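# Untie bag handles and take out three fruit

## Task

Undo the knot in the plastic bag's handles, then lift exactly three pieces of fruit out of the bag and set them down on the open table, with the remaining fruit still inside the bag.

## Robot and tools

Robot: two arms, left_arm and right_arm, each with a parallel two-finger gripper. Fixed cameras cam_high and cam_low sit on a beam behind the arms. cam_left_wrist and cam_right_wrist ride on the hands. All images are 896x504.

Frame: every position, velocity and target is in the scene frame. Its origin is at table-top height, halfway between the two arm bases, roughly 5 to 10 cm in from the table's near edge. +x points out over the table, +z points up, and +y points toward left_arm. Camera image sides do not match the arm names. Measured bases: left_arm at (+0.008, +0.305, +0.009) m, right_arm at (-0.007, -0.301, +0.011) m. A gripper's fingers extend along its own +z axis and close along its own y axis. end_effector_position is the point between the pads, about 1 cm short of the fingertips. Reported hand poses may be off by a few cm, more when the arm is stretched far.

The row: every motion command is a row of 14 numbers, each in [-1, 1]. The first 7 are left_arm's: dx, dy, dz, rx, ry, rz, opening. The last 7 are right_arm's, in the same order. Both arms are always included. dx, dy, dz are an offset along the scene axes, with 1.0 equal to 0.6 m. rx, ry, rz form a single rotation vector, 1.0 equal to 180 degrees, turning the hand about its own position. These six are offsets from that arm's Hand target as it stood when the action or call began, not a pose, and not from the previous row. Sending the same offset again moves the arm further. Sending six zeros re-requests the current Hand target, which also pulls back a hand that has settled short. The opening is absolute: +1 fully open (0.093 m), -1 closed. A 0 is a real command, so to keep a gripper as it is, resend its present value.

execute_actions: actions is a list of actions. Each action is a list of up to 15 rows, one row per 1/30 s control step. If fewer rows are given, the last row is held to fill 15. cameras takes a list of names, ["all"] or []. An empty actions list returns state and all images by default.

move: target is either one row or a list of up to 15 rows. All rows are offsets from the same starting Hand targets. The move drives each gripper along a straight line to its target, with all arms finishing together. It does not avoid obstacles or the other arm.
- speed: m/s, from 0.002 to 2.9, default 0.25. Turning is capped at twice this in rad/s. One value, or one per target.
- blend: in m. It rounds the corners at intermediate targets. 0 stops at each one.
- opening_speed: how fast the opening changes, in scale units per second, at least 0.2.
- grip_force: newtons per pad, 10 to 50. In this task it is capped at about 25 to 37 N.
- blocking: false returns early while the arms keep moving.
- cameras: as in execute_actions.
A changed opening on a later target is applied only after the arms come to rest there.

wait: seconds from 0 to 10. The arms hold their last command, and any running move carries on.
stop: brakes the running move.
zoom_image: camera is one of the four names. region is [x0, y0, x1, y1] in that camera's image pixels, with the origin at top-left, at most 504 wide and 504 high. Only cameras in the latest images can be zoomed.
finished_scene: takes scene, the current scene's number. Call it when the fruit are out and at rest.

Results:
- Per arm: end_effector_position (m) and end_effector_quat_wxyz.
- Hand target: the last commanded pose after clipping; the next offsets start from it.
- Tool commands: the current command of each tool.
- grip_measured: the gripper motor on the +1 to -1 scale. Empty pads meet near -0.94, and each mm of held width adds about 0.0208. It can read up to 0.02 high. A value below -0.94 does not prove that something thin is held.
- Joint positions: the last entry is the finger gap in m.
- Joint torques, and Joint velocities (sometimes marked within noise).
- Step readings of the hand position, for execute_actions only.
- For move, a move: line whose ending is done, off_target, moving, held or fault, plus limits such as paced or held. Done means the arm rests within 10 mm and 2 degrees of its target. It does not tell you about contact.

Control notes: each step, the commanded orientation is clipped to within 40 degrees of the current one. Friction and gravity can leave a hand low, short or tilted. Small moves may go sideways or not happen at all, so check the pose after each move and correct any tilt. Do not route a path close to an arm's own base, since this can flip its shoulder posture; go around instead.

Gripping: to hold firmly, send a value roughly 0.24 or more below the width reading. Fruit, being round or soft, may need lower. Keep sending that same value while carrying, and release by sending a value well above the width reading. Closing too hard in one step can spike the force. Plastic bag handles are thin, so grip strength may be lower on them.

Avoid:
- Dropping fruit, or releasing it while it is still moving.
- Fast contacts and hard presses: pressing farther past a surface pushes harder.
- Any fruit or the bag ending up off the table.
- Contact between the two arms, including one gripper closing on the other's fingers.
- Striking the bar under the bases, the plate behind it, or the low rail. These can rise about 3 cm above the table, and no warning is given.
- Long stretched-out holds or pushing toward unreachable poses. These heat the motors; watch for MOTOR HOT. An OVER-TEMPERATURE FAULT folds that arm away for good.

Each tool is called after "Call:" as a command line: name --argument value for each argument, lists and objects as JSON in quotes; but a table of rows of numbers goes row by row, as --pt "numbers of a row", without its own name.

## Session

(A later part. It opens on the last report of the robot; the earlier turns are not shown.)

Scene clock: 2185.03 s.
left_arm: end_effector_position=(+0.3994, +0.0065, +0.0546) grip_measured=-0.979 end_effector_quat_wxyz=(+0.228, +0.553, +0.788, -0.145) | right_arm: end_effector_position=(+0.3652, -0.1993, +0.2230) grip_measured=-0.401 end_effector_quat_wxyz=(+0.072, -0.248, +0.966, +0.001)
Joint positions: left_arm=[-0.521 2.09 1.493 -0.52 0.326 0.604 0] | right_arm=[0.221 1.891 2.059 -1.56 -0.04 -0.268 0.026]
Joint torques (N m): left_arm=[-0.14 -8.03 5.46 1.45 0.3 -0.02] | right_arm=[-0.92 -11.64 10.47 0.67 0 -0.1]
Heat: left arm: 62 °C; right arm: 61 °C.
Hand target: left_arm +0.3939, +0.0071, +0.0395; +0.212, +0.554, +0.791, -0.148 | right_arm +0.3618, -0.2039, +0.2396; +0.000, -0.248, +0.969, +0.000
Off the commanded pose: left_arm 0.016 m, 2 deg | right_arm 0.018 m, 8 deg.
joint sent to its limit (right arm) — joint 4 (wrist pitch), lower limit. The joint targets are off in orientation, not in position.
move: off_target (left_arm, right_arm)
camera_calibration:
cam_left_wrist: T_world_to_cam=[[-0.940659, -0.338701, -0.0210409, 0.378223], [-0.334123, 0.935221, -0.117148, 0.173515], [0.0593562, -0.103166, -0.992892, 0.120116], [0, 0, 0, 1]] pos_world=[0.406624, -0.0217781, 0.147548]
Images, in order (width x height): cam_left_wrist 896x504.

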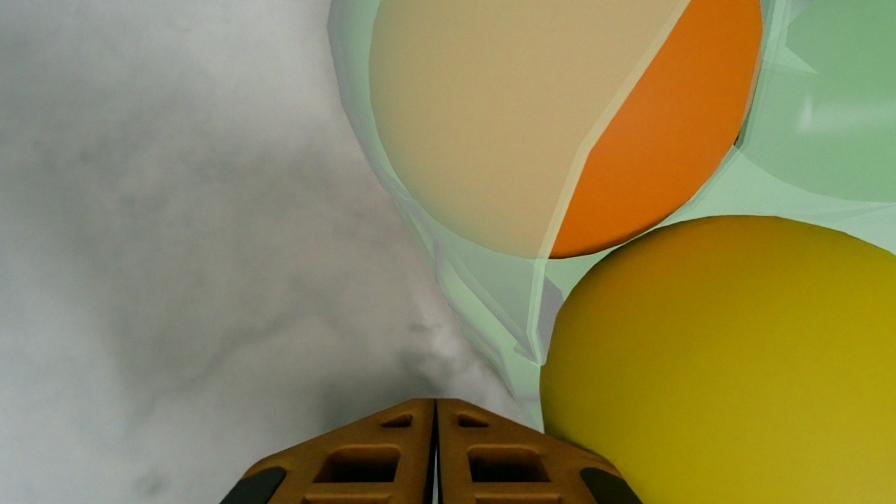

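Call:
move --pt "0.0 0.0 0.06 0 0 0 -1 0.0 0 0 0 0 0 -0.4" --pt "-0.013 0.0 0.06 0 0 0 -1 0.0 0 0 0 0 0 -0.4" --cameras '["cam_left_wrist"]' --speed 0.07

Scene clock: 2199.17 s.
left_arm: end_effector_position=(+0.3908, +0.0052, +0.0689) grip_measured=-0.979 end_effector_quat_wxyz=(+0.211, +0.557, +0.789, -0.147) | right_arm: end_effector_position=(+0.3652, -0.1993, +0.2230) grip_measured=-0.401 end_effector_quat_wxyz=(+0.072, -0.248, +0.966, +0.001)
Joint positions: left_arm=[-0.533 2.072 1.538 -0.616 0.326 0.604 0] | right_arm=[0.221 1.891 2.059 -1.56 -0.04 -0.268 0.026]
Joint torques (N m): left_arm=[0.1 -11.67 5.52 1.26 0.26 -0.11] | right_arm=[-0.99 -11.69 10.43 0.68 0.01 -0.08]
Heat: left arm: 61 °C; right arm: 61 °C.
Hand target: left_arm +0.3861, +0.0071, +0.0755; +0.212, +0.554, +0.791, -0.148 | right_arm +0.3618, -0.2039, +0.2396; +0.000, -0.248, +0.969, +0.000
Off the commanded pose: left_arm 0.008 m, 0 deg | right_arm 0.018 m, 8 deg.
joint sent to its limit (right arm) — joint 4 (wrist pitch), lower limit. The joint targets are off in orientation, not in position.
move: off_target (right_arm)
camera_calibration:
cam_left_wrist: T_world_to_cam=[[-0.944537, -0.328406, -0.000476255, 0.370062], [-0.326968, 0.940537, -0.0920982, 0.168987], [0.0306935, -0.0868344, -0.99575, 0.146034], [0, 0, 0, 1]] pos_world=[0.400308, -0.024727, 0.161153]
Images, in order (width x height): cam_left_wrist 896x504.

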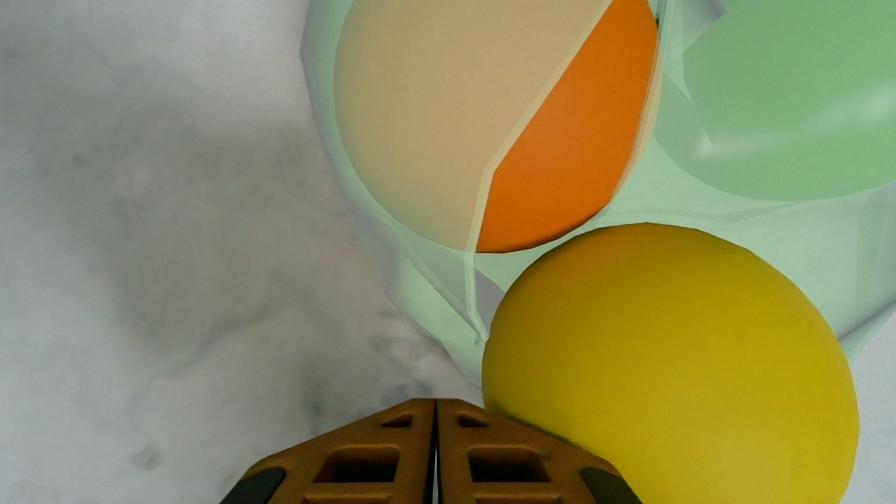

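Call:
move --pt "0.0 0.0 0.05 0 0 0 -1 0.0 0 0 0 0 0 -0.4" --pt "-0.0635 0.07 0.075 0 0 0 -1 0.0 0 0 0 0 0 -0.4" --cameras '["cam_left_wrist"]' --blend 0.02 --speed 0.1

Scene clock: 2255.50 s.
left_arm: end_effector_position=(+0.3543, +0.0445, +0.1177) grip_measured=-0.979 end_effector_quat_wxyz=(+0.216, +0.552, +0.792, -0.146) | right_arm: end_effector_position=(+0.3652, -0.1993, +0.2230) grip_measured=-0.401 end_effector_quat_wxyz=(+0.072, -0.248, +0.966, +0.001)
Joint positions: left_arm=[-0.494 1.83 1.397 -0.718 0.335 0.628 0] | right_arm=[0.221 1.891 2.059 -1.56 -0.04 -0.268 0.026]
Joint torques (N m): left_arm=[0.72 -9.72 5.57 1.17 0.28 0.1] | right_arm=[-0.98 -11.56 10.36 0.66 -0.02 -0.1]
Heat: left arm: 74 °C; right arm: 62 °C. Fold the left arm in close to its base, or ease its load, before you think long.
Hand target: left_arm +0.3480, +0.0491, +0.1205; +0.212, +0.554, +0.791, -0.148 | right_arm +0.3618, -0.2039, +0.2396; +0.000, -0.248, +0.969, +0.000
Off the commanded pose: left_arm 0.008 m, 1 deg | right_arm 0.018 m, 8 deg.
MOTOR HOT: joint 2 (shoulder) of the left arm reports 74 °C; the controller's stop level is 90 °C. To cool a motor, set the load down, stop pushing, or move to a pose that needs little force.
joint sent to its limit (right arm) — joint 4 (wrist pitch), lower limit. The joint targets are off in orientation, not in position.
move: off_target (right_arm); blend cut to 0.0151 m at target 1
camera_calibration:
cam_left_wrist: T_world_to_cam=[[-0.940081, -0.340909, -0.00531479, 0.348058], [-0.338803, 0.935793, -0.0974912, 0.129556], [0.0382092, -0.089849, -0.995222, 0.196611], [0, 0, 0, 1]] pos_world=[0.363585, 0.0150842, 0.210152]
Images, in order (width x height): cam_left_wrist 896x504.

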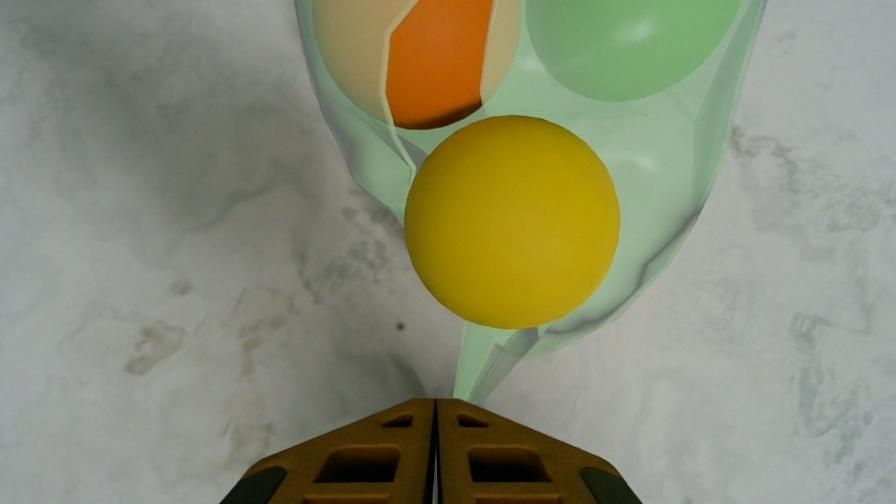

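Call:
move --pt "-0.0167 -0.0568 -0.01 0 0 0 1 0.0 0 0 0 0 0 -0.4" --pt "0.0048 -0.1185 -0.1575 0 0 0 1 0.0 0 0 0 0 0 -0.4" --cameras '["cam_left_wrist"]' --speed 0.1

Scene clock: 2280.83 s.
left_arm: end_effector_position=(+0.3525, -0.0250, +0.0372) grip_measured=+1.000 end_effector_quat_wxyz=(+0.222, +0.558, +0.784, -0.154) | right_arm: end_effector_position=(+0.3652, -0.1993, +0.2230) grip_measured=-0.401 end_effector_quat_wxyz=(+0.072, -0.248, +0.966, +0.001)
Joint positions: left_arm=[-0.642 2.046 1.35 -0.398 0.293 0.501 0.093] | right_arm=[0.221 1.891 2.059 -1.56 -0.04 -0.268 0.026]
Joint torques (N m): left_arm=[0.1 -7.95 5.64 1.55 0.1 -0.15] | right_arm=[-0.99 -11.7 10.45 0.7 -0.02 -0.07]
Heat: left arm: 69 °C; right arm: 62 °C.
Hand target: left_arm +0.3509, -0.0221, +0.0259; +0.212, +0.555, +0.791, -0.148 | right_arm +0.3618, -0.2039, +0.2396; +0.000, -0.248, +0.969, +0.000
Off the commanded pose: left_arm 0.012 m, 2 deg | right_arm 0.018 m, 8 deg.
MOTOR HOT: cleared for the motors of the left arm.
joint sent to its limit (right arm) — joint 4 (wrist pitch), lower limit. The joint targets are off in orientation, not in position.
move: off_target (left_arm, right_arm)
camera_calibration:
cam_left_wrist: T_world_to_cam=[[-0.946914, -0.32146, -0.00406194, 0.325099], [-0.318755, 0.940441, -0.118178, 0.179978], [0.0418095, -0.11061, -0.992984, 0.108415], [0, 0, 0, 1]] pos_world=[0.360677, -0.0527604, 0.130244]
Images, in order (width x height): cam_left_wrist 896x504.

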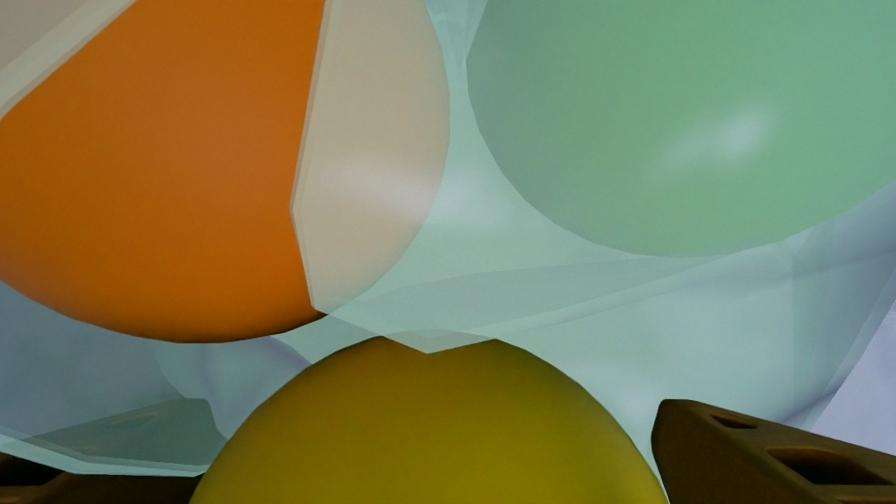

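Call:
move --pt "0 0 0 0 0 0 0.3 0.0 0 0 0 0 0 -0.4" --pt "0 0.0 0.1 0 0 0 0.3 0.0 0 0 0 0 0 -0.4" --cameras '["cam_left_wrist","cam_high","cam_low"]' --speed 0.08 --opening_speed 0.6

Call:
zoom_image --camera "cam_high" --region '[360, 160, 540, 270]'

Call:
zoom_image --camera "cam_low" --region '[200, 220, 460, 370]'

Scene clock: 2301.43 s.
left_arm: end_effector_position=(+0.3471, -0.0210, +0.0700) grip_measured=+0.314 end_effector_quat_wxyz=(+0.199, +0.558, +0.791, -0.152) | right_arm: end_effector_position=(+0.3652, -0.1993, +0.2230) grip_measured=-0.401 end_effector_quat_wxyz=(+0.072, -0.248, +0.966, +0.001)
Joint positions: left_arm=[-0.642 2.004 1.449 -0.587 0.291 0.501 0.06] | right_arm=[0.221 1.891 2.059 -1.56 -0.04 -0.268 0.026]
Joint torques (N m): left_arm=[0.24 -11.02 8.38 1.19 0.13 -0.11] | right_arm=[-0.91 -11.6 10.37 0.68 -0.01 -0.07]
Heat: left arm: 64 °C; right arm: 62 °C.
Hand target: left_arm +0.3509, -0.0221, +0.0860; +0.212, +0.555, +0.791, -0.148 | right_arm +0.3618, -0.2039, +0.2396; +0.000, -0.248, +0.969, +0.000
Off the commanded pose: left_arm 0.016 m, 2 deg | right_arm 0.018 m, 8 deg.
joint sent to its limit (right arm) — joint 4 (wrist pitch), lower limit. The joint targets are off in orientation, not in position.
move: off_target (left_arm, right_arm)
camera_calibration:
cam_left_wrist: T_world_to_cam=[[-0.946085, -0.323212, 0.0213967, 0.319317], [-0.323883, 0.94292, -0.0774732, 0.17734], [0.00486489, -0.0802262, -0.996765, 0.155347], [0, 0, 0, 1]] pos_world=[0.358783, -0.051547, 0.161751]
Images, in order (width x height): cam_high 896x504, cam_low 896x504, cam_left_wrist 896x504.

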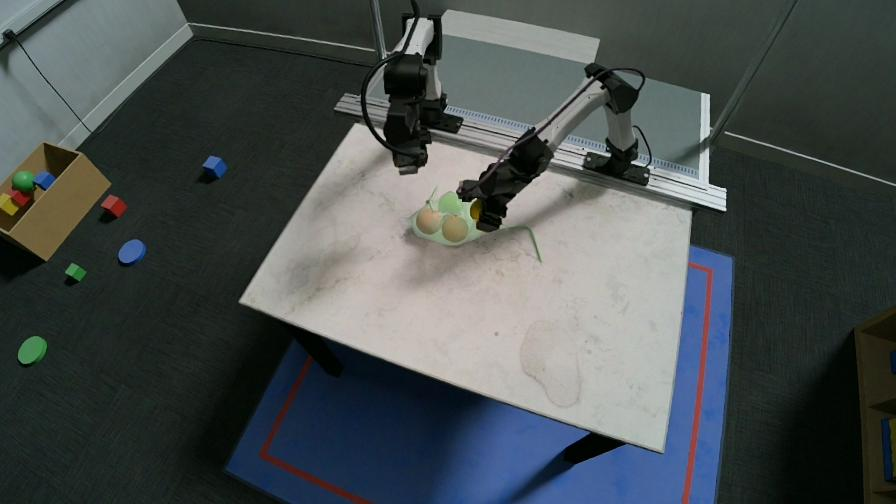

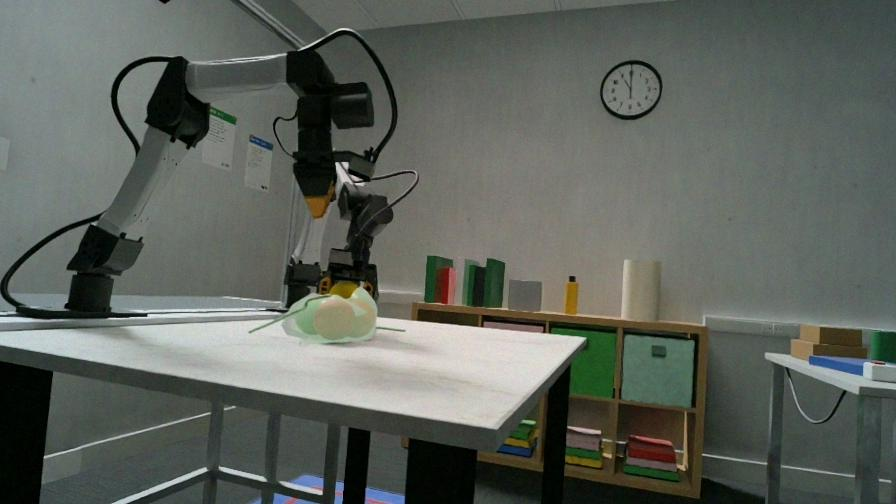

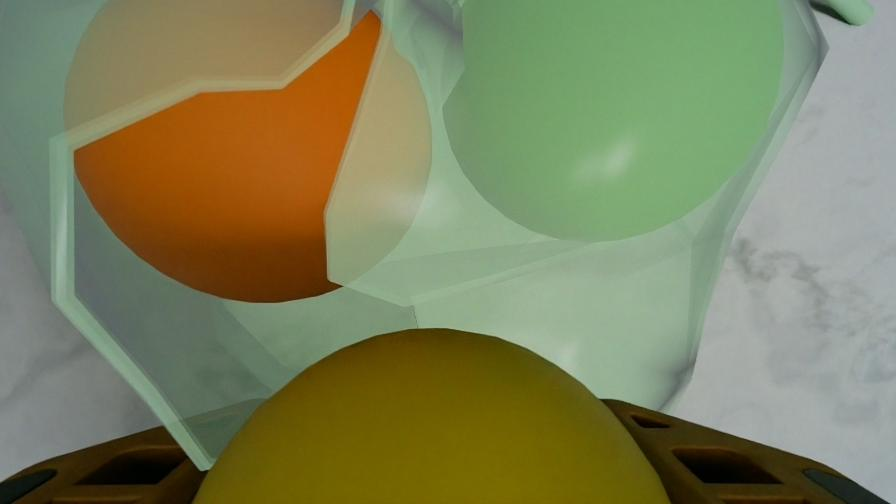

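Scaled by 2.800 from the camera's 896x504 image, which has a finer 1280x720 frame.

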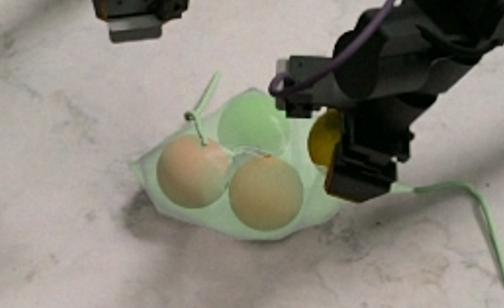

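Scaled by 1.938 from the camera's 896x504 image, which has a finer 1280x720 frame.

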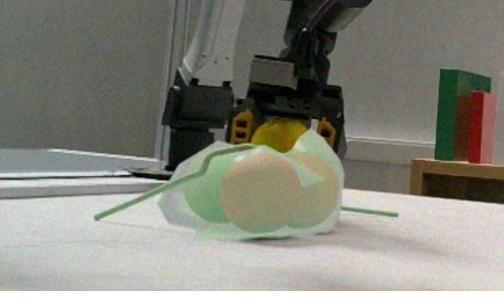

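Call:
move --pt "-0.03 0.06 0.09 0 0 0 0.3 0.0 0 0 0 0 0 -0.4" --cameras '["cam_left_wrist","cam_high","cam_low"]' --speed 0.08

Call:
zoom_image --camera "cam_high" --region '[360, 160, 540, 270]'

Call:
zoom_image --camera "cam_low" --region '[200, 220, 460, 370]'

Scene clock: 2312.53 s.
left_arm: end_effector_position=(+0.3331, +0.0128, +0.1272) grip_measured=+0.314 end_effector_quat_wxyz=(+0.203, +0.552, +0.796, -0.145) | right_arm: end_effector_position=(+0.3652, -0.1993, +0.2230) grip_measured=-0.401 end_effector_quat_wxyz=(+0.072, -0.248, +0.966, +0.001)
Joint positions: left_arm=[-0.599 1.833 1.449 -0.762 0.291 0.528 0.06] | right_arm=[0.221 1.891 2.059 -1.56 -0.04 -0.268 0.026]
Joint torques (N m): left_arm=[0.75 -9.84 7.91 1.19 0.33 0.05] | right_arm=[-1.02 -11.71 10.4 0.7 0 -0.11]
Heat: left arm: 67 °C; right arm: 62 °C.
Hand target: left_arm +0.3330, +0.0140, +0.1400; +0.212, +0.554, +0.791, -0.148 | right_arm +0.3618, -0.2039, +0.2396; +0.000, -0.248, +0.969, +0.000
Off the commanded pose: left_arm 0.013 m, 1 deg | right_arm 0.018 m, 8 deg.
joint sent to its limit (right arm) — joint 4 (wrist pitch), lower limit. The joint targets are off in orientation, not in position.
move: off_target (left_arm, right_arm)
camera_calibration:
cam_left_wrist: T_world_to_cam=[[-0.939884, -0.341348, 0.010015, 0.315383], [-0.341109, 0.937023, -0.07505, 0.150851], [0.0162339, -0.0739545, -0.997129, 0.211399], [0, 0, 0, 1]] pos_world=[0.344448, -0.0180613, 0.218955]
Images, in order (width x height): cam_high 896x504, cam_low 896x504, cam_left_wrist 896x504.

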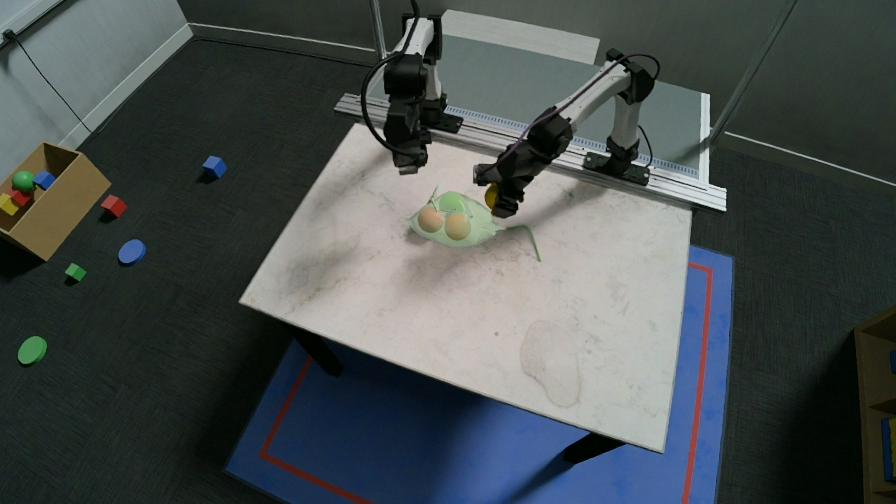

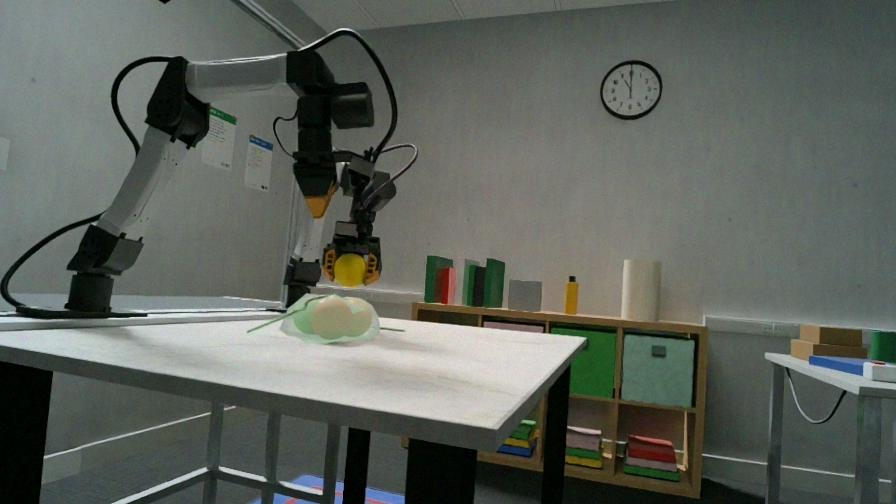

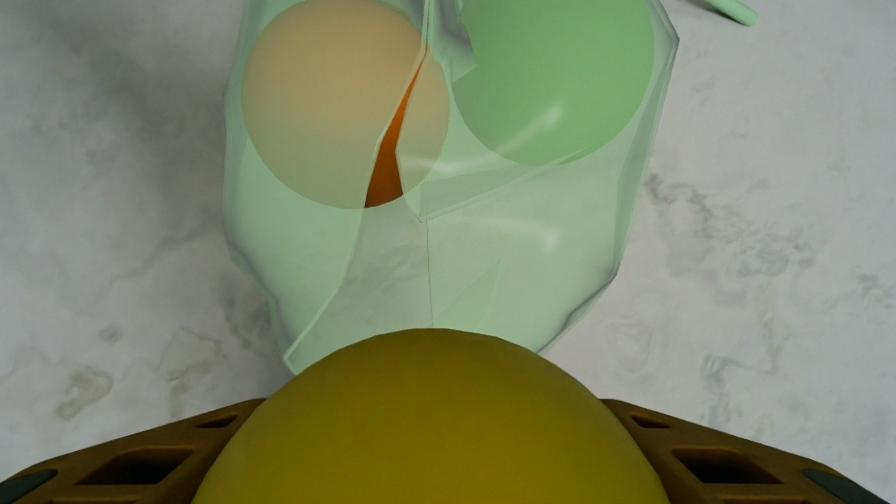

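Scaled by 2.800 from the camera's 896x504 image, which has a finer 1280x720 frame.

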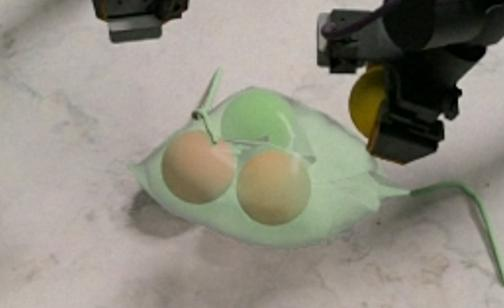

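Scaled by 1.938 from the camera's 896x504 image, which has a finer 1280x720 frame.

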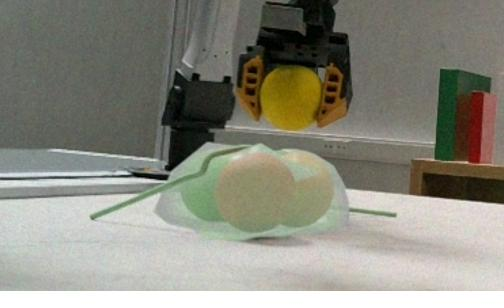

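Call:
move --pt "0 0.243 0.033 0 0 0.222 0.3 0.0 0 0 0 0 0 -0.4" --pt "-0.005 0.393 -0.033 0 0 0.222 0.3 0.0 0 0 0 0 0 -0.4" --pt "-0.005 0.393 -0.165 0 0 0.222 0.3 0.0 0 0 0 0 0 -0.4" --cameras '["cam_left_wrist","cam_high"]' --blend '[0.03,0.02,0]' --speed 0.15

Scene clock: 2332.63 s.
left_arm: end_effector_position=(+0.3312, +0.2500, +0.0458) grip_measured=+0.314 end_effector_quat_wxyz=(+0.252, +0.248, +0.933, -0.063) | right_arm: end_effector_position=(+0.3652, -0.1993, +0.2230) grip_measured=-0.401 end_effector_quat_wxyz=(+0.072, -0.248, +0.966, +0.001)
Joint positions: left_arm=[-0.032 1.502 0.716 -0.311 0.229 0.408 0.06] | right_arm=[0.221 1.891 2.059 -1.56 -0.04 -0.268 0.026]
Joint torques (N m): left_arm=[0.64 -4.19 5.63 1.59 0.27 0.06] | right_arm=[-0.99 -11.66 10.45 0.7 -0.01 -0.11]
Heat: left arm: 64 °C; right arm: 62 °C.
Hand target: left_arm +0.3299, +0.2497, +0.0409; +0.250, +0.251, +0.933, -0.067 | right_arm +0.3618, -0.2039, +0.2396; +0.000, -0.248, +0.969, +0.000
Off the commanded pose: left_arm 0.005 m, 1 deg | right_arm 0.018 m, 8 deg.
joint sent to its limit (right arm) — joint 4 (wrist pitch), lower limit. The joint targets are off in orientation, not in position.
move: off_target (right_arm)
camera_calibration:
cam_left_wrist: T_world_to_cam=[[-0.500431, -0.865758, -0.00563527, 0.381701], [-0.861427, 0.498558, -0.096868, 0.2048], [0.0866738, -0.0436214, -0.995281, 0.116713], [0, 0, 0, 1]] pos_world=[0.357319, 0.233447, 0.138152]
Images, in order (width x height): cam_high 896x504, cam_left_wrist 896x504.

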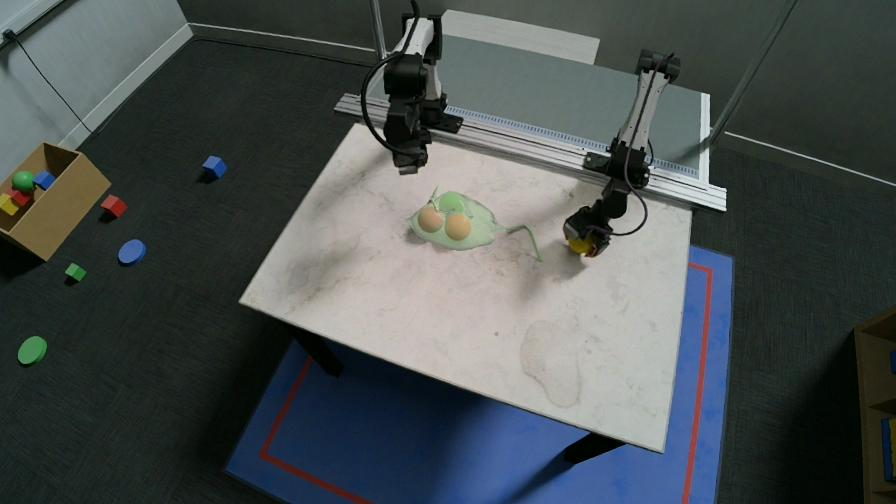

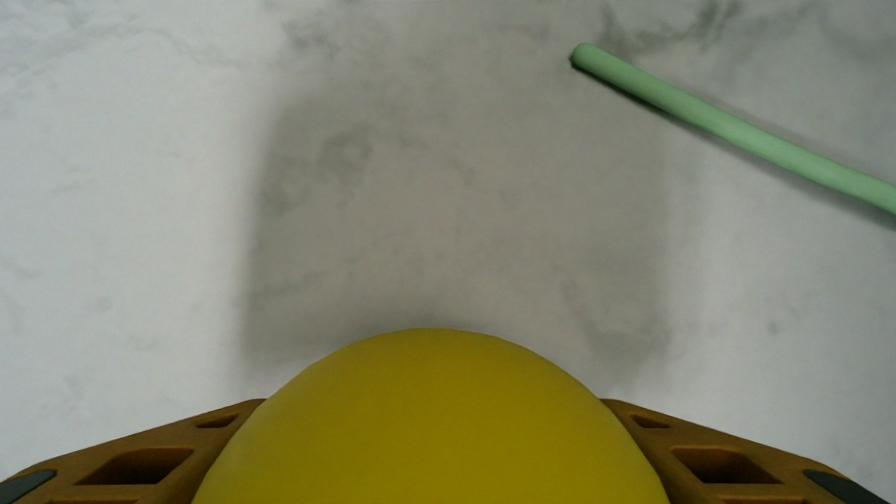

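Call:
move --pt "0 0 -0.012 0 0 0 0.3 0.0 0 0 0 0 0 -0.4" --pt "0 0 -0.012 0 0 0 0.6 0.0 0 0 0 0 0 -0.4" --pt "0 0 -0.012 0 0 0 1 0.0 0 0 0 0 0 -0.4" --cameras '["cam_left_wrist"]' --speed 0.03 --opening_speed 0.3

Scene clock: 2345.87 s.
left_arm: end_effector_position=(+0.3336, +0.2497, +0.0405) grip_measured=+1.000 end_effector_quat_wxyz=(+0.257, +0.248, +0.932, -0.063) | right_arm: end_effector_position=(+0.3652, -0.1993, +0.2230) grip_measured=-0.401 end_effector_quat_wxyz=(+0.072, -0.248, +0.966, +0.001)
Joint positions: left_arm=[-0.032 1.519 0.702 -0.27 0.23 0.408 0.093] | right_arm=[0.221 1.891 2.059 -1.56 -0.04 -0.268 0.026]
Joint torques (N m): left_arm=[0.61 -4.29 5.35 1.58 0.27 0.07] | right_arm=[-1.13 -11.58 10.45 0.68 0.01 -0.06]
Heat: left arm: 60 °C; right arm: 62 °C.
Hand target: left_arm +0.3300, +0.2497, +0.0339; +0.250, +0.251, +0.933, -0.067 | right_arm +0.3618, -0.2039, +0.2396; +0.000, -0.248, +0.969, +0.000
Off the commanded pose: left_arm 0.008 m, 1 deg | right_arm 0.018 m, 8 deg.
joint sent to its limit (right arm) — joint 4 (wrist pitch), lower limit. The joint targets are off in orientation, not in position.
move: off_target (right_arm)
camera_calibration:
cam_left_wrist: T_world_to_cam=[[-0.501101, -0.865345, -0.00873484, 0.382798], [-0.860051, 0.499105, -0.10586, 0.206258], [0.0959647, -0.045534, -0.994343, 0.108586], [0, 0, 0, 1]] pos_world=[0.358792, 0.233252, 0.13315]
Images, in order (width x height): cam_left_wrist 896x504.

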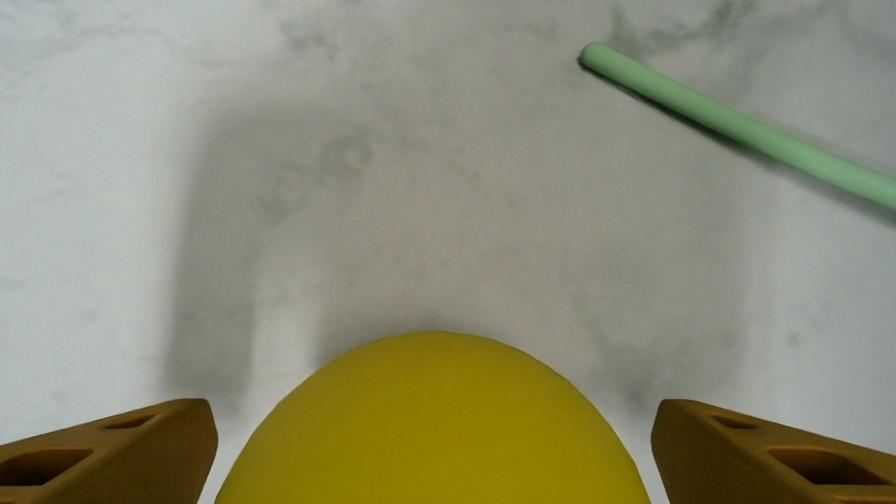

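Call:
move --pt "-0.1 0.058 0.2 0 0 0 1 0.0 0 0 0 0 0 -0.4" --cameras '["cam_left_wrist","cam_right_wrist"]' --speed 0.1

Scene clock: 2359.17 s.
left_arm: end_effector_position=(+0.2700, +0.2845, +0.1465) grip_measured=+1.000 end_effector_quat_wxyz=(+0.245, +0.247, +0.935, -0.066) | right_arm: end_effector_position=(+0.3652, -0.1993, +0.2230) grip_measured=-0.401 end_effector_quat_wxyz=(+0.072, -0.248, +0.966, +0.001)
Joint positions: left_arm=[0.138 1.149 0.891 -0.896 0.305 0.567 0.093] | right_arm=[0.221 1.891 2.059 -1.56 -0.04 -0.268 0.026]
Joint torques (N m): left_arm=[0.64 -3.54 8.58 1.19 0.32 0.09] | right_arm=[-0.94 -11.67 10.41 0.65 0.03 -0.1]
Heat: left arm: 57 °C; right arm: 62 °C.
Hand target: left_arm +0.2700, +0.2845, +0.1538; +0.250, +0.251, +0.933, -0.067 | right_arm +0.3618, -0.2039, +0.2396; +0.000, -0.248, +0.969, +0.000
Off the commanded pose: left_arm 0.007 m, 1 deg | right_arm 0.018 m, 8 deg.
joint sent to its limit (right arm) — joint 4 (wrist pitch), lower limit. The joint targets are off in orientation, not in position.
move: off_target (right_arm)
camera_calibration:
cam_left_wrist: T_world_to_cam=[[-0.501545, -0.865119, 0.00468588, 0.380111], [-0.86223, 0.499413, -0.0845336, 0.142807], [0.0707915, -0.0464377, -0.99641, 0.228985], [0, 0, 0, 1]] pos_world=[0.297565, 0.268155, 0.238454]
cam_right_wrist: T_world_to_cam=[[0.487825, -0.872222, 0.0354343, -0.360042], [-0.843324, -0.460402, 0.277191, 0.194228], [-0.225458, -0.165103, -0.960161, 0.349437], [0, 0, 0, 1]] pos_world=[0.418217, -0.16692, 0.294436]
Images, in order (width x height): cam_left_wrist 896x504, cam_right_wrist 896x504.

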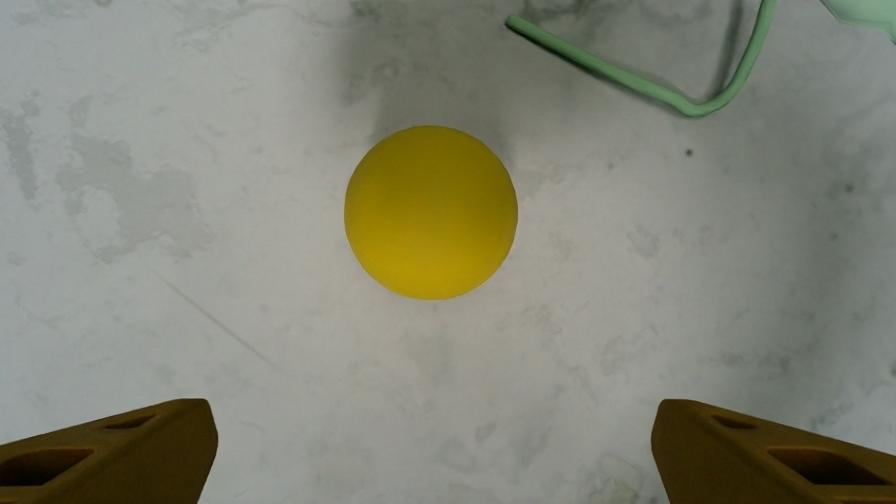

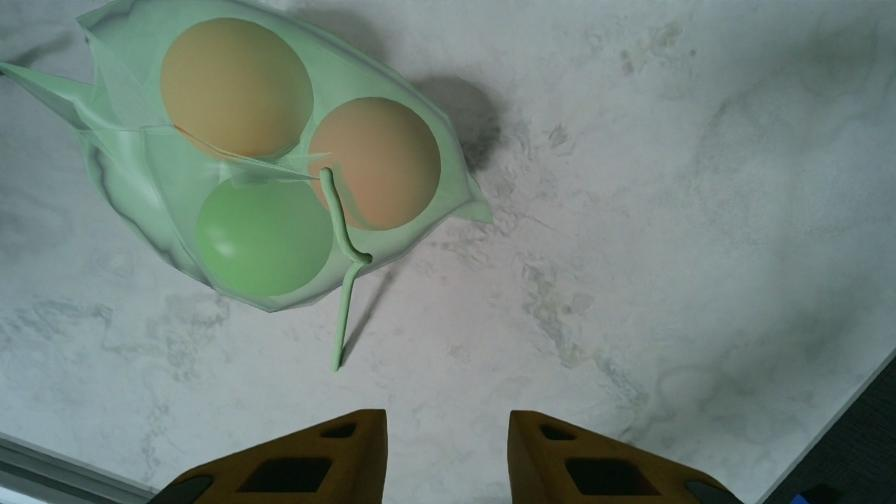

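Call:
move --pt "0.05 -0.25 0.15 0 0 -0.1 0 0.0 0 0 0 0 0 -0.4" --pt "0.117 -0.42 0.1 0 0 -0.222 -1 0.0 0 0 0 0 0 -0.4" --cameras '["cam_left_wrist"]' --blend '[0.05,0]' --speed 0.2

Scene clock: 2373.83 s.
left_arm: end_effector_position=(+0.3409, +0.0345, +0.2142) grip_measured=-0.979 end_effector_quat_wxyz=(+0.219, +0.550, +0.793, -0.145) | right_arm: end_effector_position=(+0.3652, -0.1993, +0.2230) grip_measured=-0.401 end_effector_quat_wxyz=(+0.072, -0.248, +0.966, +0.001)
Joint positions: left_arm=[-0.535 1.794 1.734 -1.07 0.316 0.583 0] | right_arm=[0.221 1.891 2.059 -1.56 -0.04 -0.268 0.026]
Joint torques (N m): left_arm=[0.13 -6.53 8.62 1.18 0.35 0.07] | right_arm=[-1.02 -11.66 10.36 0.72 0.03 -0.08]
Heat: left arm: 54 °C; right arm: 62 °C.
Hand target: left_arm +0.3402, +0.0325, +0.2138; +0.212, +0.555, +0.791, -0.148 | right_arm +0.3618, -0.2039, +0.2396; +0.000, -0.248, +0.969, +0.000
Off the commanded pose: left_arm 0.002 m, 1 deg | right_arm 0.018 m, 8 deg.
joint sent to its limit (right arm) — joint 4 (wrist pitch), lower limit. The joint targets are off in orientation, not in position.
move: off_target (right_arm)
camera_calibration:
cam_left_wrist: T_world_to_cam=[[-0.937913, -0.346769, -0.00835931, 0.332676], [-0.344174, 0.933354, -0.101957, 0.146692], [0.0431576, -0.0927495, -0.994754, 0.290538], [0, 0, 0, 1]] pos_world=[0.34997, 0.00539371, 0.306751]
Images, in order (width x height): cam_left_wrist 896x504.

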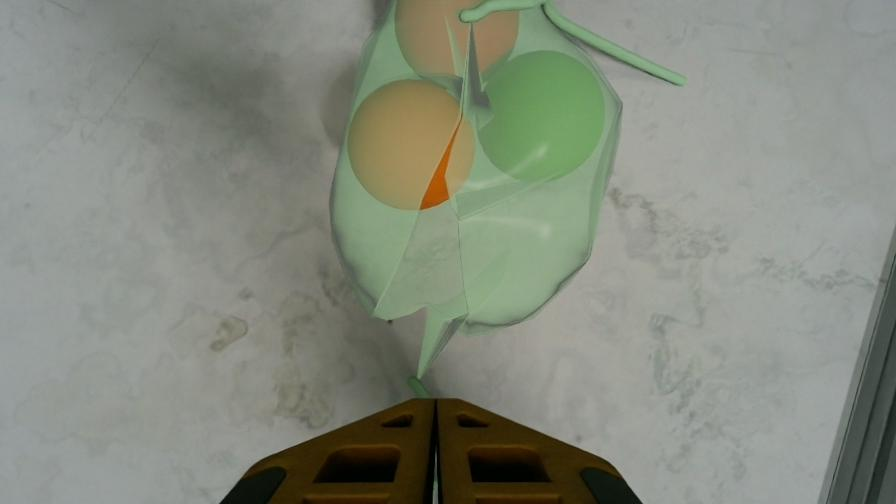

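Call:
move --pt "0.043 -0.0625 -0.181 0 0 0 -1 0.0 0 0 0 0 0 -0.4" --cameras '["cam_left_wrist"]' --speed 0.12

Scene clock: 2388.20 s.
left_arm: end_effector_position=(+0.3665, -0.0062, +0.1157) grip_measured=-0.979 end_effector_quat_wxyz=(+0.222, +0.558, +0.785, -0.153) | right_arm: end_effector_position=(+0.3652, -0.1993, +0.2230) grip_measured=-0.401 end_effector_quat_wxyz=(+0.072, -0.248, +0.966, +0.001)
Joint positions: left_arm=[-0.582 1.959 1.553 -0.706 0.316 0.557 0] | right_arm=[0.221 1.891 2.059 -1.56 -0.04 -0.268 0.026]
Joint torques (N m): left_arm=[0.08 -7.9 6.09 1.51 0.16 -0.12] | right_arm=[-1.03 -11.74 10.3 0.69 0.01 -0.1]
Heat: left arm: 54 °C; right arm: 62 °C.
Hand target: left_arm +0.3661, -0.0050, +0.1053; +0.212, +0.554, +0.791, -0.148 | right_arm +0.3618, -0.2039, +0.2396; +0.000, -0.248, +0.969, +0.000
Off the commanded pose: left_arm 0.011 m, 1 deg | right_arm 0.018 m, 8 deg.
joint sent to its limit (right arm) — joint 4 (wrist pitch), lower limit. The joint targets are off in orientation, not in position.
move: off_target (left_arm, right_arm)
camera_calibration:
cam_left_wrist: T_world_to_cam=[[-0.946342, -0.323121, -0.00548333, 0.344674], [-0.320357, 0.94021, -0.115659, 0.176287], [0.0425272, -0.107696, -0.993274, 0.187628], [0, 0, 0, 1]] pos_world=[0.374675, -0.0341684, 0.208645]
Images, in order (width x height): cam_left_wrist 896x504.

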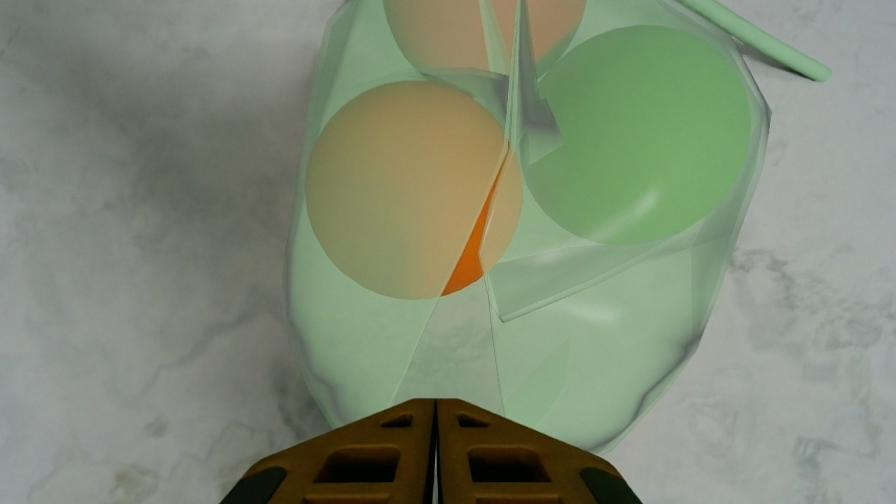

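Call:
move --pt "-0.008 -0.002 -0.06 0 0 0 -1 0.0 0 0 0 0 0 -0.4" --pt "-0.008 -0.002 -0.123 0 0 0 -1 0.0 0 0 0 0 0 -0.4" --cameras '["cam_left_wrist"]' --blend '[0.01,0]' --speed 0.07

Scene clock: 2398.23 s.
left_arm: end_effector_position=(+0.3636, -0.0087, +0.0435) grip_measured=-0.979 end_effector_quat_wxyz=(+0.223, +0.558, +0.784, -0.154) | right_arm: end_effector_position=(+0.3652, -0.1993, +0.2230) grip_measured=-0.401 end_effector_quat_wxyz=(+0.072, -0.248, +0.966, +0.001)
Joint positions: left_arm=[-0.593 2.034 1.359 -0.43 0.313 0.546 0] | right_arm=[0.221 1.891 2.059 -1.56 -0.04 -0.268 0.026]
Joint torques (N m): left_arm=[-0.06 -7.87 5.6 1.46 0.11 -0.12] | right_arm=[-1.03 -11.52 10.37 0.66 -0.02 -0.09]
Heat: left arm: 56 °C; right arm: 62 °C.
Hand target: left_arm +0.3613, -0.0062, +0.0315; +0.212, +0.555, +0.791, -0.148 | right_arm +0.3618, -0.2039, +0.2396; +0.000, -0.248, +0.969, +0.000
Off the commanded pose: left_arm 0.013 m, 2 deg | right_arm 0.018 m, 8 deg.
joint sent to its limit (right arm) — joint 4 (wrist pitch), lower limit. The joint targets are off in orientation, not in position.
move: off_target (left_arm, right_arm)
camera_calibration:
cam_left_wrist: T_world_to_cam=[[-0.946419, -0.322876, -0.0064049, 0.340796], [-0.319828, 0.939863, -0.119861, 0.169388], [0.0447201, -0.111391, -0.99277, 0.114989], [0, 0, 0, 1]] pos_world=[0.371568, -0.0363579, 0.136644]
Images, in order (width x height): cam_left_wrist 896x504.

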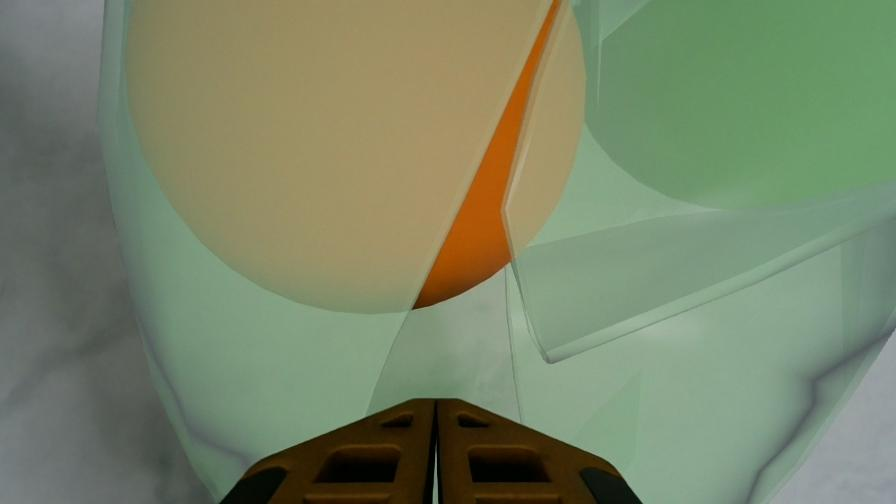

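Call:
move --pt "0 0 -0.012 0 0 0 -1 0.0 0 0 0 0 0 -0.4" --pt "0.01 0.004 -0.012 0 0 0 1 0.0 0 0 0 0 0 -0.4" --cameras '["cam_left_wrist"]' --speed 0.06 --opening_speed 0.5

Scene clock: 2433.77 s.
left_arm: end_effector_position=(+0.3642, -0.0069, +0.0314) grip_measured=+1.000 end_effector_quat_wxyz=(+0.218, +0.557, +0.787, -0.153) | right_arm: end_effector_position=(+0.3652, -0.1993, +0.2230) grip_measured=-0.401 end_effector_quat_wxyz=(+0.072, -0.248, +0.966, +0.001)
Joint positions: left_arm=[-0.589 2.058 1.347 -0.406 0.313 0.546 0.093] | right_arm=[0.221 1.891 2.059 -1.56 -0.04 -0.268 0.026]
Joint torques (N m): left_arm=[0.77 -7.77 7.01 1.38 0.16 0.01] | right_arm=[-0.95 -11.73 10.43 0.71 0 -0.05]
Heat: left arm: 57 °C; right arm: 62 °C.
Hand target: left_arm +0.3672, -0.0036, +0.0242; +0.212, +0.555, +0.791, -0.148 | right_arm +0.3618, -0.2039, +0.2396; +0.000, -0.248, +0.969, +0.000
Off the commanded pose: left_arm 0.008 m, 1 deg | right_arm 0.018 m, 8 deg.
joint sent to its limit (right arm) — joint 4 (wrist pitch), lower limit. The joint targets are off in orientation, not in position.
move: off_target (right_arm)
camera_calibration:
cam_left_wrist: T_world_to_cam=[[-0.945243, -0.326369, 0.0000909988, 0.341266], [-0.324381, 0.939454, -0.110469, 0.167829], [0.0359681, -0.104449, -0.99388, 0.106388], [0, 0, 0, 1]] pos_world=[0.373193, -0.035177, 0.124246]
Images, in order (width x height): cam_left_wrist 896x504.

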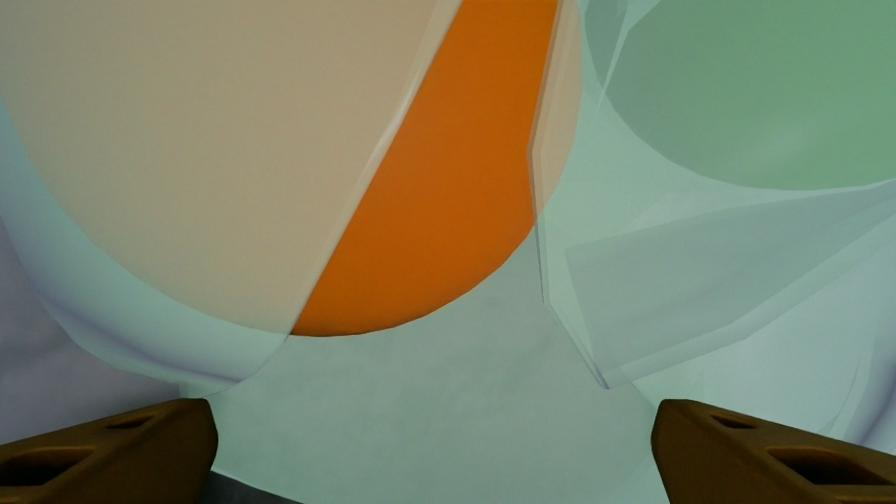

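Call:
move --pt "0.0317 -0.0575 0.007 0 0 0 1 0.0 0 0 0 0 0 -0.4" --cameras '["cam_left_wrist"]' --speed 0.06

Scene clock: 2447.37 s.
left_arm: end_effector_position=(+0.3848, -0.0392, +0.0350) grip_measured=+1.000 end_effector_quat_wxyz=(+0.224, +0.559, +0.784, -0.154) | right_arm: end_effector_position=(+0.3652, -0.1993, +0.2230) grip_measured=-0.401 end_effector_quat_wxyz=(+0.072, -0.248, +0.966, +0.001)
Joint positions: left_arm=[-0.622 2.168 1.532 -0.461 0.302 0.52 0.093] | right_arm=[0.221 1.891 2.059 -1.56 -0.04 -0.268 0.026]
Joint torques (N m): left_arm=[0.16 -8.39 8.5 1.24 0.1 -0.11] | right_arm=[-0.95 -11.7 10.36 0.66 0.02 -0.08]
Heat: left arm: 56 °C; right arm: 62 °C.
Hand target: left_arm +0.3863, -0.0382, +0.0285; +0.212, +0.554, +0.791, -0.148 | right_arm +0.3618, -0.2039, +0.2396; +0.000, -0.248, +0.969, +0.000
Off the commanded pose: left_arm 0.007 m, 2 deg | right_arm 0.018 m, 8 deg.
joint sent to its limit (right arm) — joint 4 (wrist pitch), lower limit. The joint targets are off in orientation, not in position.
move: off_target (right_arm)
camera_calibration:
cam_left_wrist: T_world_to_cam=[[-0.947106, -0.320863, -0.00608794, 0.35126], [-0.317821, 0.940418, -0.120845, 0.203062], [0.0445, -0.112518, -0.992653, 0.102217], [0, 0, 0, 1]] pos_world=[0.392669, -0.066755, 0.128143]
Images, in order (width x height): cam_left_wrist 896x504.

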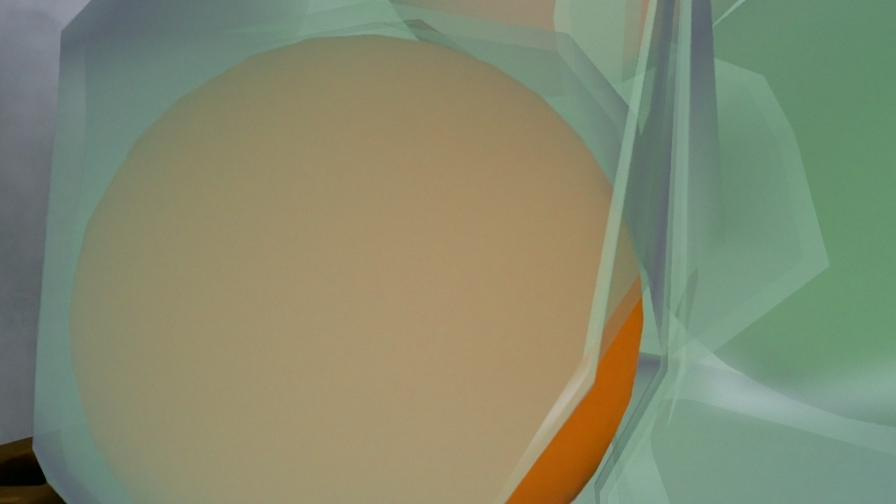

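Call:
move --pt "0.0337 -0.0563 0.006 0 0 0 1 0.0 0 0 0 0 0 -0.4" --cameras '["cam_left_wrist","cam_right_wrist"]' --speed 0.05

Scene clock: 2473.83 s.
left_arm: end_effector_position=(+0.4056, -0.0728, +0.0399) grip_measured=+1.000 end_effector_quat_wxyz=(+0.224, +0.558, +0.784, -0.155) | right_arm: end_effector_position=(+0.3652, -0.1993, +0.2230) grip_measured=-0.401 end_effector_quat_wxyz=(+0.072, -0.248, +0.966, +0.001)
Joint positions: left_arm=[-0.652 2.298 1.771 -0.56 0.288 0.491 0.093] | right_arm=[0.221 1.891 2.059 -1.56 -0.04 -0.268 0.026]
Joint torques (N m): left_arm=[0.06 -9.25 8.64 1.25 0.09 -0.11] | right_arm=[-0.91 -11.69 10.36 0.69 0 -0.07]
Heat: left arm: 60 °C; right arm: 62 °C.
Hand target: left_arm +0.4064, -0.0720, +0.0320; +0.212, +0.554, +0.791, -0.148 | right_arm +0.3618, -0.2039, +0.2396; +0.000, -0.248, +0.969, +0.000
Off the commanded pose: left_arm 0.008 m, 2 deg | right_arm 0.018 m, 8 deg.
joint sent to its limit (right arm) — joint 4 (wrist pitch), lower limit. The joint targets are off in orientation, not in position.
move: off_target (right_arm)
camera_calibration:
cam_left_wrist: T_world_to_cam=[[-0.94686, -0.321595, -0.00580918, 0.359997], [-0.318539, 0.940062, -0.121725, 0.242238], [0.0446072, -0.113406, -0.992547, 0.102227], [0, 0, 0, 1]] pos_world=[0.413469, -0.100352, 0.133043]
cam_right_wrist: T_world_to_cam=[[0.487825, -0.872222, 0.0354343, -0.360042], [-0.843324, -0.460402, 0.277191, 0.194228], [-0.225458, -0.165103, -0.960161, 0.349437], [0, 0, 0, 1]] pos_world=[0.418217, -0.16692, 0.294436]
Images, in order (width x height): cam_left_wrist 896x504, cam_right_wrist 896x504.

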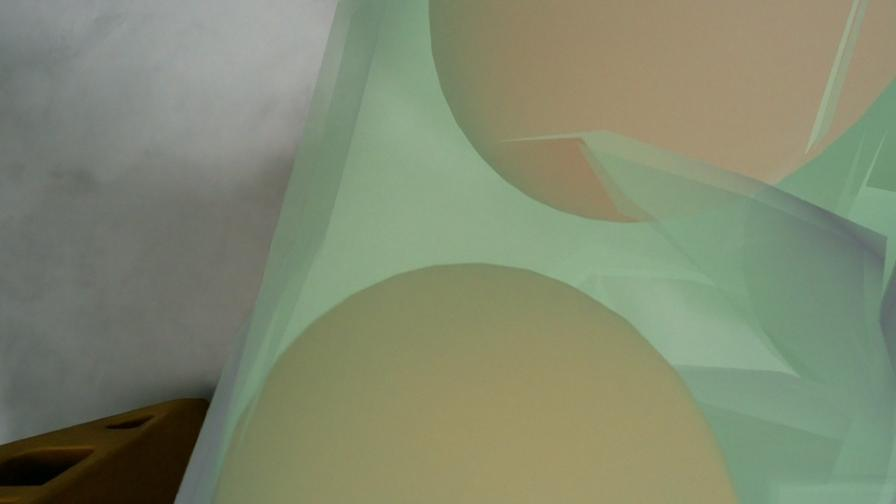

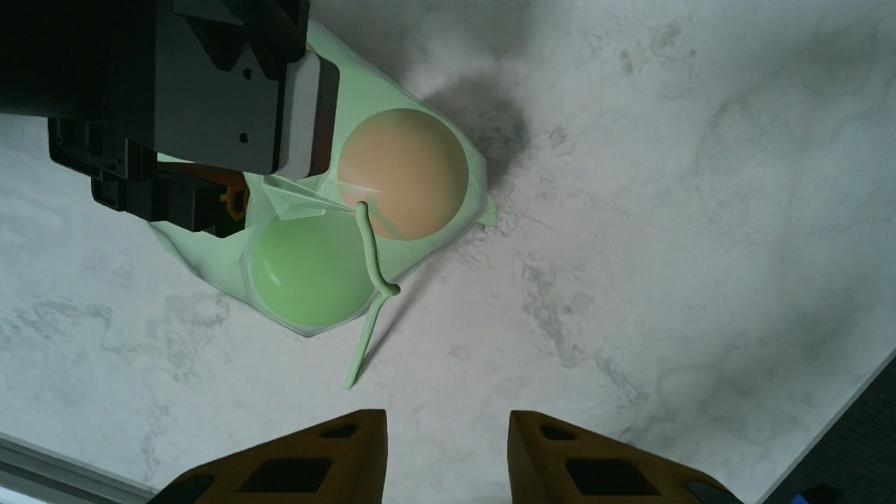

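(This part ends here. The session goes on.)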